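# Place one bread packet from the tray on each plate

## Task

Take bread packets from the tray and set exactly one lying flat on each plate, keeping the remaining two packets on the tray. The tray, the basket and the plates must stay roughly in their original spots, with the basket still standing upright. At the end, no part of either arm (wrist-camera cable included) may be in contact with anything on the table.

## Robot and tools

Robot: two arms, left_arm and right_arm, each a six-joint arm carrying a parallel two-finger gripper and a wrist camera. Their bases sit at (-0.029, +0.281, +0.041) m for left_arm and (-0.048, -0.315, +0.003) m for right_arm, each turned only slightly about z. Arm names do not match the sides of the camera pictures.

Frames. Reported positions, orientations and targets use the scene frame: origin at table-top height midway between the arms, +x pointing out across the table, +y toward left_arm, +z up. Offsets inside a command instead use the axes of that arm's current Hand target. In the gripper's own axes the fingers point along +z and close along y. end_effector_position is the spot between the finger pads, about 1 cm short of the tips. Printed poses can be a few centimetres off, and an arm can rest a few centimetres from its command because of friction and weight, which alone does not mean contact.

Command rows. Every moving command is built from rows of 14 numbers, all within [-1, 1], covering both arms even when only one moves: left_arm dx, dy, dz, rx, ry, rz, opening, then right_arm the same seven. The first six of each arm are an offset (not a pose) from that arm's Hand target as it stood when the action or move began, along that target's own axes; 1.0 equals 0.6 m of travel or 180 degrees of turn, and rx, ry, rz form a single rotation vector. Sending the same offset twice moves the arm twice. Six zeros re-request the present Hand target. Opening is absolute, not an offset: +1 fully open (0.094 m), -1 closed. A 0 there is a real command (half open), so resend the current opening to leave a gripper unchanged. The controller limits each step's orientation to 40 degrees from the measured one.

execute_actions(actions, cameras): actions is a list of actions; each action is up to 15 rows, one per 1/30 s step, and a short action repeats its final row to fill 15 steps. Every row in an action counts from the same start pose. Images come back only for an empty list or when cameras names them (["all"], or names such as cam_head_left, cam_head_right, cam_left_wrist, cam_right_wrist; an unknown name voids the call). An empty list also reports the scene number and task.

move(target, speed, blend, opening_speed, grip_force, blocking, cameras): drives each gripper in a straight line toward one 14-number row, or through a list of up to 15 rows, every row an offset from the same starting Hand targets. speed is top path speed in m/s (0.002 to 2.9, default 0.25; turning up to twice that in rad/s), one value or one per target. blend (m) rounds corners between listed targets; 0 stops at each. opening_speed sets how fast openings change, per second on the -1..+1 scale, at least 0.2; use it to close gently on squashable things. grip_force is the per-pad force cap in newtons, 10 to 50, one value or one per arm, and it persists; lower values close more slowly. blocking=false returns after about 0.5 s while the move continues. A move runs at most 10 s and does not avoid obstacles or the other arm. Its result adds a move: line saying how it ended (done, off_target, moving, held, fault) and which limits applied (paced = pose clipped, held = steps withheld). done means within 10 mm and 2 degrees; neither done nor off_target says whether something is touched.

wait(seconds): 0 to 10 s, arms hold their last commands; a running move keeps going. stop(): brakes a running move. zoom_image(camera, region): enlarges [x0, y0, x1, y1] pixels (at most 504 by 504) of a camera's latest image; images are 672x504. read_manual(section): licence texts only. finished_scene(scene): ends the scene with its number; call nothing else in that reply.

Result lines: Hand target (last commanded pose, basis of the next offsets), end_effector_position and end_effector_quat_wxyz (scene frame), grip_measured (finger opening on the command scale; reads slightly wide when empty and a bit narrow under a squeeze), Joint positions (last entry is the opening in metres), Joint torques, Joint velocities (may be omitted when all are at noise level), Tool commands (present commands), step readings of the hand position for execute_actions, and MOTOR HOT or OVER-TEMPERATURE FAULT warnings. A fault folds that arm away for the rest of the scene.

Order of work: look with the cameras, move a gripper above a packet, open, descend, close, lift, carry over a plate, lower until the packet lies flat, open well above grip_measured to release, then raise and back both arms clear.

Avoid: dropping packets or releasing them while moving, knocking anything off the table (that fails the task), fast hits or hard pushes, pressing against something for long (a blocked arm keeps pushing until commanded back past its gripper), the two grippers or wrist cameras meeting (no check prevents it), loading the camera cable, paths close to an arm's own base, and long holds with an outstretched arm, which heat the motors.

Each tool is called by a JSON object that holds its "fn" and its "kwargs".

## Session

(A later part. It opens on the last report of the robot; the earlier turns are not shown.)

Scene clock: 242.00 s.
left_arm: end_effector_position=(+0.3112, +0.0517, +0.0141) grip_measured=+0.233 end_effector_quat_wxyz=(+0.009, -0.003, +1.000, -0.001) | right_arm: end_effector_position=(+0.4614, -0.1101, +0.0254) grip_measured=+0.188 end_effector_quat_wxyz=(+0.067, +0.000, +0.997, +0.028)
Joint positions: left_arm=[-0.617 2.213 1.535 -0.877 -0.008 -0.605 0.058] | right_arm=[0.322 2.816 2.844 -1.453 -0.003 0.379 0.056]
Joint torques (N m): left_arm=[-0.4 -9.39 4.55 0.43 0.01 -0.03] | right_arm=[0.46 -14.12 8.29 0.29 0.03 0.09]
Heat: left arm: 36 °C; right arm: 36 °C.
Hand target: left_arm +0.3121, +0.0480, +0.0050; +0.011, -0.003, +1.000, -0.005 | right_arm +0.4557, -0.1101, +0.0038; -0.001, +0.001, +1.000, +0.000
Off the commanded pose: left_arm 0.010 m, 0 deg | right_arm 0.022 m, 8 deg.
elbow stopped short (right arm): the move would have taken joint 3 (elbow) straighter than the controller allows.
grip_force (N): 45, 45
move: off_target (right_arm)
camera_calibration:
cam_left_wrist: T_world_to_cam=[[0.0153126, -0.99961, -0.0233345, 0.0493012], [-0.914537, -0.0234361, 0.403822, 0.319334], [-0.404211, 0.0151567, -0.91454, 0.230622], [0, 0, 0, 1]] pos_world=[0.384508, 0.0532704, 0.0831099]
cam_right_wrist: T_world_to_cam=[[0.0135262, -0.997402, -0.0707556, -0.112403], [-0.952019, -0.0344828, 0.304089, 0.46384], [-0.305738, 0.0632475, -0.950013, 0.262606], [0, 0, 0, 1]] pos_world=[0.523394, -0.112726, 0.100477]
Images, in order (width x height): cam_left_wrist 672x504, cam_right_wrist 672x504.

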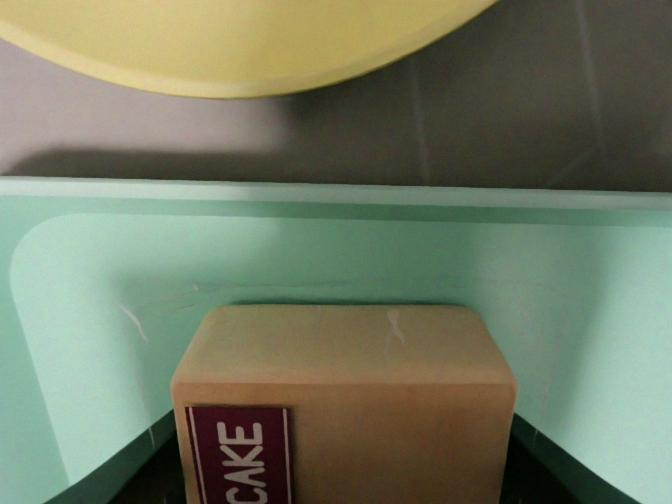

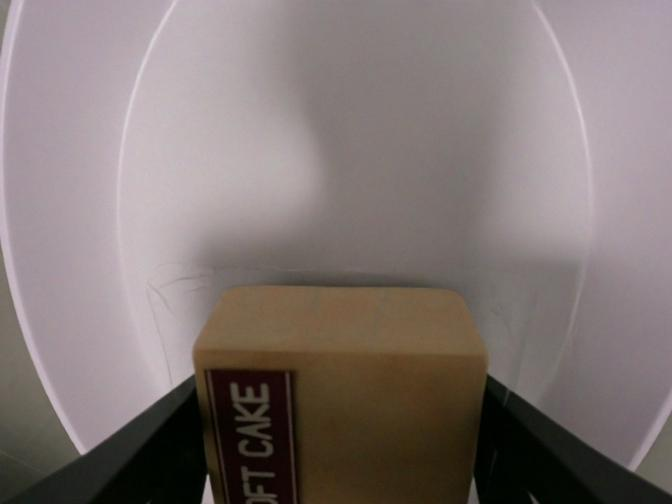

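{"fn": "move", "kwargs": {"target": [[0,0,-0.142,0,0,0,0.03,0.003,0,0.017,0,0,0,0.05],[0,0,-0.142,0,0,0,0.03,0.003,0,0.017,0,0,0,0.6]], "speed": 0.13, "opening_speed": 0.6, "cameras": ["cam_left_wrist","cam_right_wrist"]}}

Scene clock: 252.63 s.
left_arm: end_effector_position=(+0.3026, +0.0575, +0.0661) grip_measured=+0.215 end_effector_quat_wxyz=(-0.015, -0.003, +1.000, +0.015) | right_arm: end_effector_position=(+0.4603, -0.1105, +0.0166) grip_measured=+0.599 end_effector_quat_wxyz=(+0.060, +0.000, +0.998, +0.026)
Joint positions: left_arm=[-0.617 2.159 1.665 -1.118 -0.008 -0.605 0.057] | right_arm=[0.322 2.836 2.852 -1.455 -0.003 0.38 0.075]
Joint torques (N m): left_arm=[-0.46 -14.11 8.01 -0.1 0.01 -0.05] | right_arm=[0.57 -14.27 7.64 0.3 0.03 0.09]
Heat: left arm: 35 °C; right arm: 36 °C.
Hand target: left_arm +0.3103, +0.0488, +0.0901; +0.011, -0.003, +1.000, -0.005 | right_arm +0.4539, -0.1101, -0.0064; +0.000, +0.000, +1.000, +0.000
Off the commanded pose: left_arm 0.027 m, 4 deg | right_arm 0.024 m, 8 deg.
elbow stopped short (right arm): the move would have taken joint 3 (elbow) straighter than the controller allows.
grip_force (N): 45, 45
move: off_target (left_arm, right_arm); target 2's new opening was sent with right_arm's hand 0.030 m and 8 deg from that target
camera_calibration:
cam_left_wrist: T_world_to_cam=[[0.0133738, -0.998344, -0.0559465, 0.0590525], [-0.894387, -0.0369615, 0.445765, 0.282555], [-0.447095, 0.0440762, -0.8934, 0.284634], [0, 0, 0, 1]] pos_world=[0.379182, 0.0568528, 0.131642]
cam_right_wrist: T_world_to_cam=[[0.0110781, -0.99778, -0.0656739, -0.112496], [-0.947753, -0.0314175, 0.317454, 0.463585], [-0.318812, 0.0587258, -0.945997, 0.259432], [0, 0, 0, 1]] pos_world=[0.523321, -0.112917, 0.0908673]
Images, in order (width x height): cam_left_wrist 672x504, cam_right_wrist 672x504.

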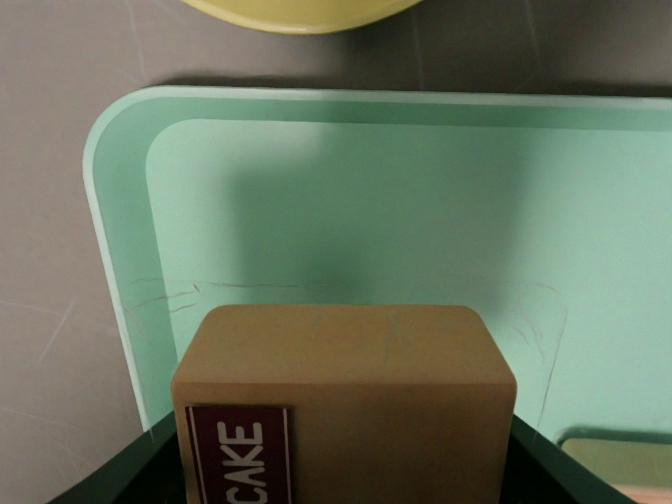

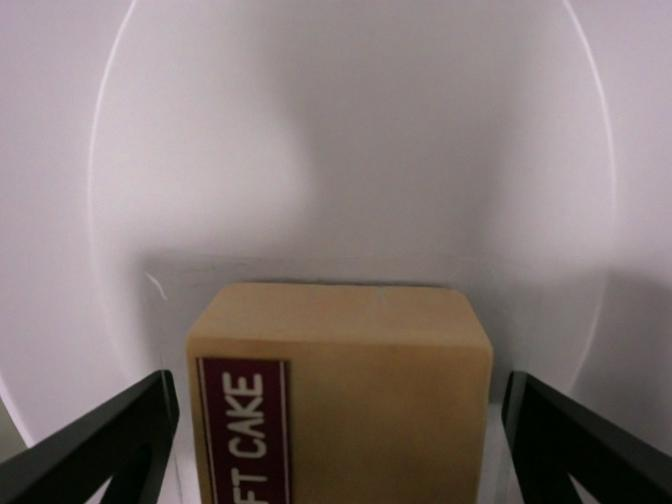

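{"fn": "move", "kwargs": {"target": [[0,0,-0.01,0,0,0,0.03,0.01,0,-0.15,0,0,0,0.6],[-0.1,0.035,-0.01,0,0,0,0.03,0.15,-0.3,-0.18,0,0,0,0.6],[-0.248,0.037,0.02,0,0,0,0.03,0.15,-0.3,-0.18,0,0,0,0.6]], "speed": 0.25, "blend": [0.01,0.02,0], "cameras": ["cam_left_wrist","cam_head_right"]}}

Scene clock: 265.93 s.
left_arm: end_effector_position=(+0.4576, +0.0761, +0.0848) grip_measured=+0.215 end_effector_quat_wxyz=(+0.043, -0.009, +0.999, -0.017) | right_arm: end_effector_position=(+0.3631, -0.2917, +0.0938) grip_measured=+0.599 end_effector_quat_wxyz=(-0.016, +0.005, +1.000, -0.002)
Joint positions: left_arm=[-0.42 2.762 2.831 -1.548 -0.003 -0.42 0.057] | right_arm=[-0.002 2.166 1.94 -1.376 0.001 0.066 0.075]
Joint torques (N m): left_arm=[-0.49 -12.04 8.5 0.15 0.01 0.08] | right_arm=[0.4 -16.92 5.16 0.32 0 -0.03]
Heat: left arm: 34 °C; right arm: 35 °C.
Hand target: left_arm +0.4592, +0.0717, +0.0811; +0.011, -0.003, +1.000, -0.005 | right_arm +0.3638, -0.2898, +0.1018; +0.000, +0.000, +1.000, +0.000
Off the commanded pose: left_arm 0.006 m, 4 deg | right_arm 0.008 m, 2 deg.
elbow stopped short (right arm): the move would have taken joint 3 (elbow) straighter than the controller allows.
elbow stopped short (left arm): the move would have taken joint 3 (elbow) straighter than the controller allows.
grip_force (N): 45, 45
move: off_target (left_arm)
camera_calibration:
cam_left_wrist: T_world_to_cam=[[0.0278446, -0.999574, 0.00875435, 0.0646278], [-0.939379, -0.0231716, 0.342097, 0.441785], [-0.341748, -0.0177492, -0.939624, 0.330221], [0, 0, 0, 1]] pos_world=[0.526056, 0.0806983, 0.158585]
Images, in order (width x height): cam_head_right 672x504, cam_left_wrist 672x504.

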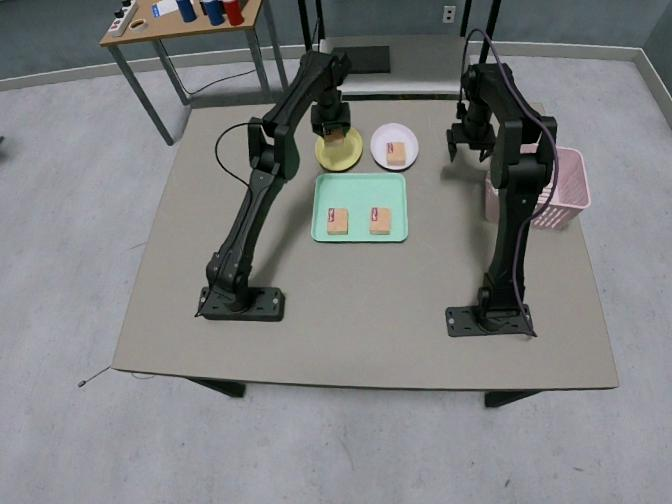

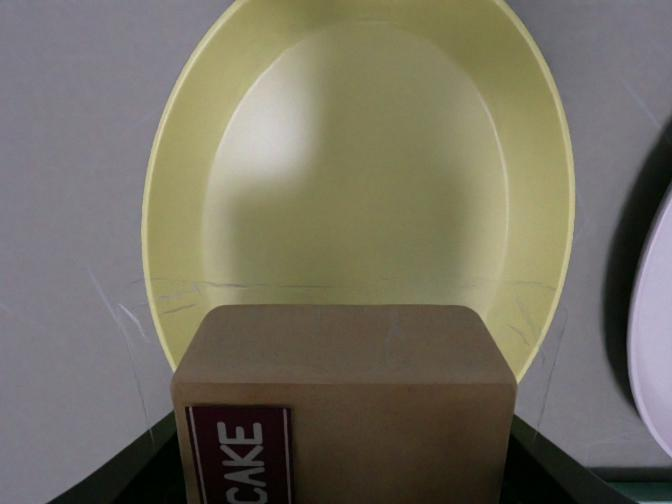

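{"fn": "move", "kwargs": {"target": [[0,-0.004,0.129,0,0,0,0.03,0,0,0,0,0,0,0.6],[0,-0.004,0.129,0,0,0,0.03,0,0,0,0,0,0,0.6]], "speed": 0.1, "cameras": ["cam_left_wrist"]}}

Scene clock: 271.73 s.
left_arm: end_effector_position=(+0.4597, +0.0728, +0.0155) grip_measured=+0.215 end_effector_quat_wxyz=(+0.014, -0.007, +1.000, -0.004) | right_arm: end_effector_position=(+0.3631, -0.2917, +0.0938) grip_measured=+0.599 end_effector_quat_wxyz=(-0.016, +0.005, +1.000, -0.002)
Joint positions: left_arm=[-0.424 2.872 2.774 -1.443 -0.004 -0.419 0.057] | right_arm=[-0.002 2.166 1.94 -1.376 0.001 0.066 0.075]
Joint torques (N m): left_arm=[-0.47 -11.55 8.09 0.16 0.02 0.04] | right_arm=[0.4 -16.92 5.16 0.32 -0.01 -0.03]
Heat: left arm: 34 °C; right arm: 35 °C.
Hand target: left_arm +0.4608, +0.0686, +0.0036; +0.010, -0.003, +1.000, -0.005 | right_arm +0.3638, -0.2898, +0.1018; +0.000, +0.000, +1.000, +0.000
Off the commanded pose: left_arm 0.013 m, 1 deg | right_arm 0.008 m, 2 deg.
grip_force (N): 45, 45
move: off_target (left_arm)
camera_calibration:
cam_left_wrist: T_world_to_cam=[[0.0226765, -0.999592, -0.0173875, 0.0646831], [-0.918636, -0.0276958, 0.394134, 0.457418], [-0.394454, 0.00703517, -0.918889, 0.287829], [0, 0, 0, 1]] pos_world=[0.532269, 0.0753003, 0.0853233]
Images, in order (width x height): cam_left_wrist 672x504.

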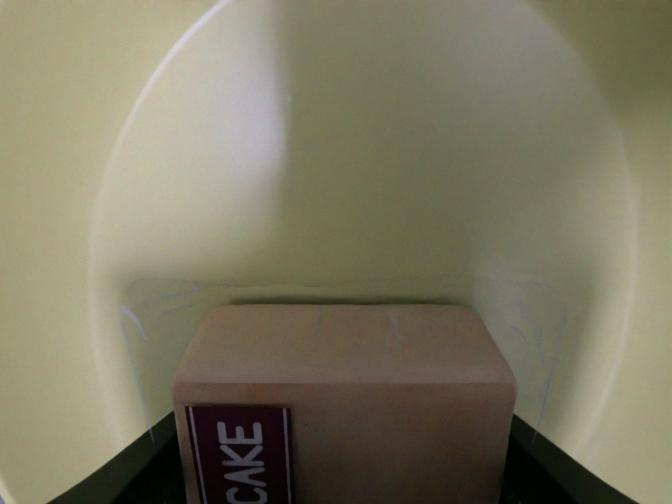

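{"fn": "move", "kwargs": {"target": [0,0,0.006,0,0,0,0.6,0,0,0,0,0,0,0.6], "opening_speed": 0.6, "speed": 0.1}}

{"fn": "move", "kwargs": {"target": [[0.01,0,-0.15,0,0,0,0.6,0,0,0,0,0,0,0.6],[0.15,0.25,-0.18,0,0,0,0.6,0,0,0,0,0,0,0.6]], "speed": 0.25, "blend": [0.01,0], "cameras": ["cam_head_left","cam_head_right"]}}

{"fn": "zoom_image", "kwargs": {"camera": "cam_head_right", "region": [290, 100, 450, 250]}}

Scene clock: 280.90 s.
left_arm: end_effector_position=(+0.4604, +0.0694, +0.0156) grip_measured=+0.598 end_effector_quat_wxyz=(+0.018, -0.004, +1.000, -0.007) | right_arm: end_effector_position=(+0.3631, -0.2917, +0.0938) grip_measured=+0.599 end_effector_quat_wxyz=(-0.016, +0.005, +1.000, -0.002)
Joint positions: left_arm=[-0.429 2.872 2.774 -1.435 -0.002 -0.419 0.075] | right_arm=[-0.002 2.166 1.94 -1.376 0.001 0.066 0.075]
Joint torques (N m): left_arm=[-0.05 -11.52 6.97 0.22 0 0.03] | right_arm=[0.4 -16.92 5.15 0.32 -0.01 -0.02]
Heat: left arm: 35 °C; right arm: 35 °C.
Hand target: left_arm +0.4609, +0.0685, +0.0000; +0.011, -0.003, +1.000, -0.005 | right_arm +0.3638, -0.2898, +0.1018; +0.000, +0.000, +1.000, +0.000
Off the commanded pose: left_arm 0.016 m, 1 deg | right_arm 0.008 m, 2 deg.
grip_force (N): 45, 45
move: off_target (left_arm)

Scene clock: 282.97 s.
left_arm: end_effector_position=(+0.3660, +0.2233, +0.0918) grip_measured=+0.598 end_effector_quat_wxyz=(-0.010, -0.009, +1.000, +0.002) | right_arm: end_effector_position=(+0.3631, -0.2917, +0.0938) grip_measured=+0.599 end_effector_quat_wxyz=(-0.016, +0.005, +1.000, -0.002)
Joint positions: left_arm=[-0.167 2.113 1.699 -1.176 -0.001 -0.167 0.075] | right_arm=[-0.002 2.166 1.94 -1.376 0.001 0.066 0.075]
Joint torques (N m): left_arm=[-0.57 -13.72 4.53 0.13 0.05 0.08] | right_arm=[0.4 -16.92 5.16 0.32 -0.02 -0.03]
Heat: left arm: 35 °C; right arm: 35 °C.
Hand target: left_arm +0.3678, +0.2191, +0.1046; +0.011, -0.003, +1.000, -0.005 | right_arm +0.3638, -0.2898, +0.1018; +0.000, +0.000, +1.000, +0.000
Off the commanded pose: left_arm 0.013 m, 3 deg | right_arm 0.008 m, 2 deg.
elbow stopped short (left arm): the move would have taken joint 3 (elbow) straighter than the controller allows.
grip_force (N): 45, 45
move: off_target (left_arm)
Images, in order (width x height): cam_head_left 672x504, cam_head_right 672x504.

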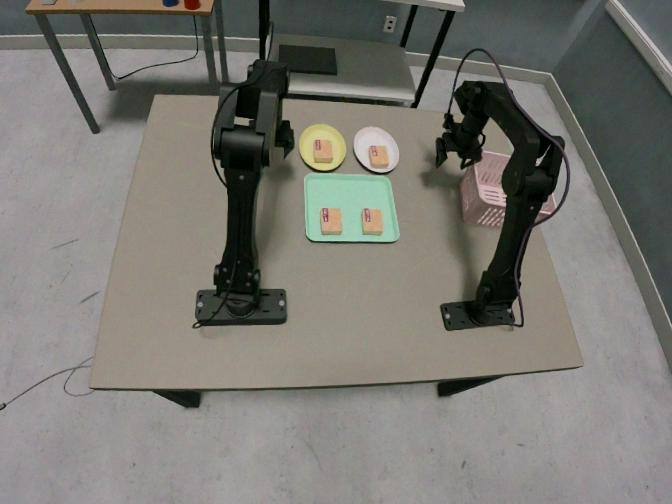

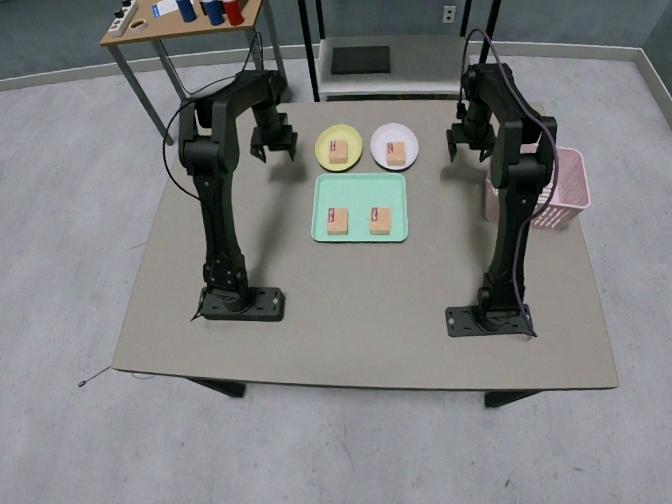

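Scaled by 3.150 from the camera's 672x504 image, which has a finer 960x720 frame.

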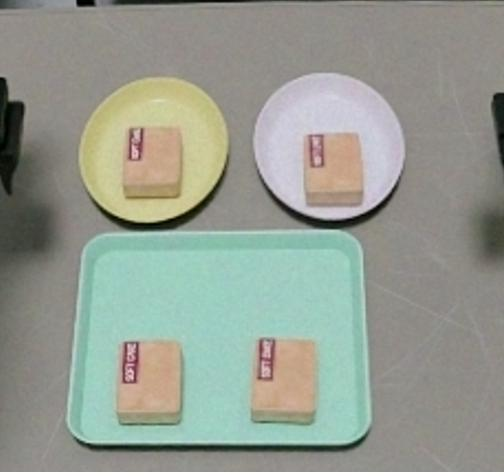

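{"fn": "move", "kwargs": {"target": [0,0,0,0,0,0,0.6,0.1,0.16,-0.15,0,0,0,0.6], "cameras": ["cam_head_right","cam_right_wrist"]}}

{"fn": "zoom_image", "kwargs": {"camera": "cam_head_right", "region": [360, 90, 640, 300]}}

Scene clock: 293.87 s.
left_arm: end_effector_position=(+0.3661, +0.2232, +0.0918) grip_measured=+0.598 end_effector_quat_wxyz=(-0.010, -0.009, +1.000, +0.002) | right_arm: end_effector_position=(+0.3057, -0.1914, +0.1803) grip_measured=+0.599 end_effector_quat_wxyz=(+0.020, -0.005, +1.000, +0.007)
Joint positions: left_arm=[-0.167 2.113 1.699 -1.176 -0.001 -0.167 0.075] | right_arm=[0.276 1.964 1.983 -1.549 0 0.322 0.075]
Joint torques (N m): left_arm=[-0.55 -13.74 4.55 0.15 0.04 0.08] | right_arm=[-0.29 -13.81 7.42 0.17 0 0.1]
Heat: left arm: 34 °C; right arm: 35 °C.
Hand target: left_arm +0.3678, +0.2191, +0.1046; +0.011, -0.003, +1.000, -0.005 | right_arm +0.3040, -0.1939, +0.1917; -0.001, +0.000, +1.000, +0.000
Off the commanded pose: left_arm 0.014 m, 3 deg | right_arm 0.012 m, 3 deg.
joint sent to its limit (right arm) — joint 4 (wrist pitch), lower limit. The joint targets are off in orientation, not in position.
grip_force (N): 45, 45
move: off_target (left_arm, right_arm)
camera_calibration:
cam_right_wrist: T_world_to_cam=[[0.0187459, -0.999436, -0.0278699, -0.190298], [-0.918735, -0.0282154, 0.393864, 0.240525], [-0.394428, 0.0182217, -0.918746, 0.38013], [0, 0, 0, 1]] pos_world=[0.37448, -0.190331, 0.249205]
Images, in order (width x height): cam_head_right 672x504, cam_right_wrist 672x504.

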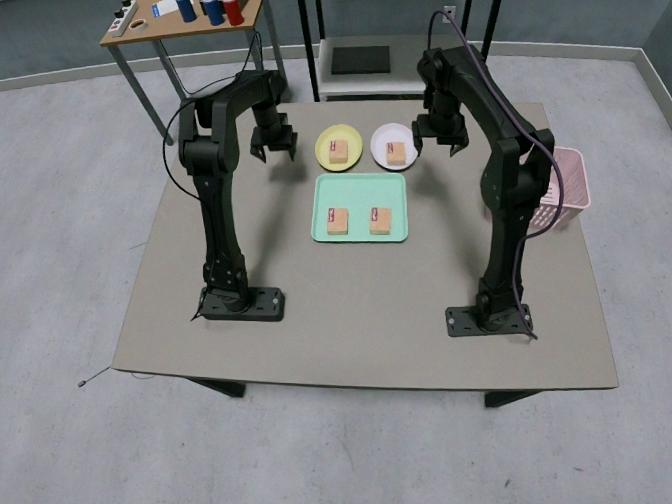

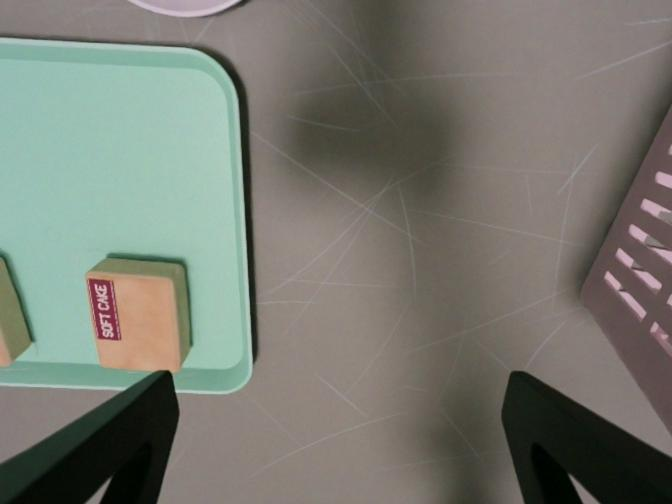

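Scaled by 1.800 from the camera's 672x504 image, which has a finer 960x720 frame.

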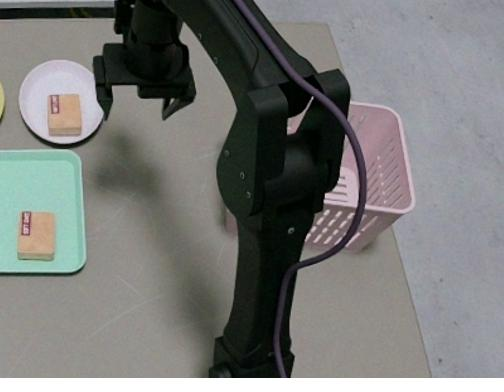

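{"fn": "finished_scene", "kwargs": {"scene": 2}}

The scene is finished: the task was done.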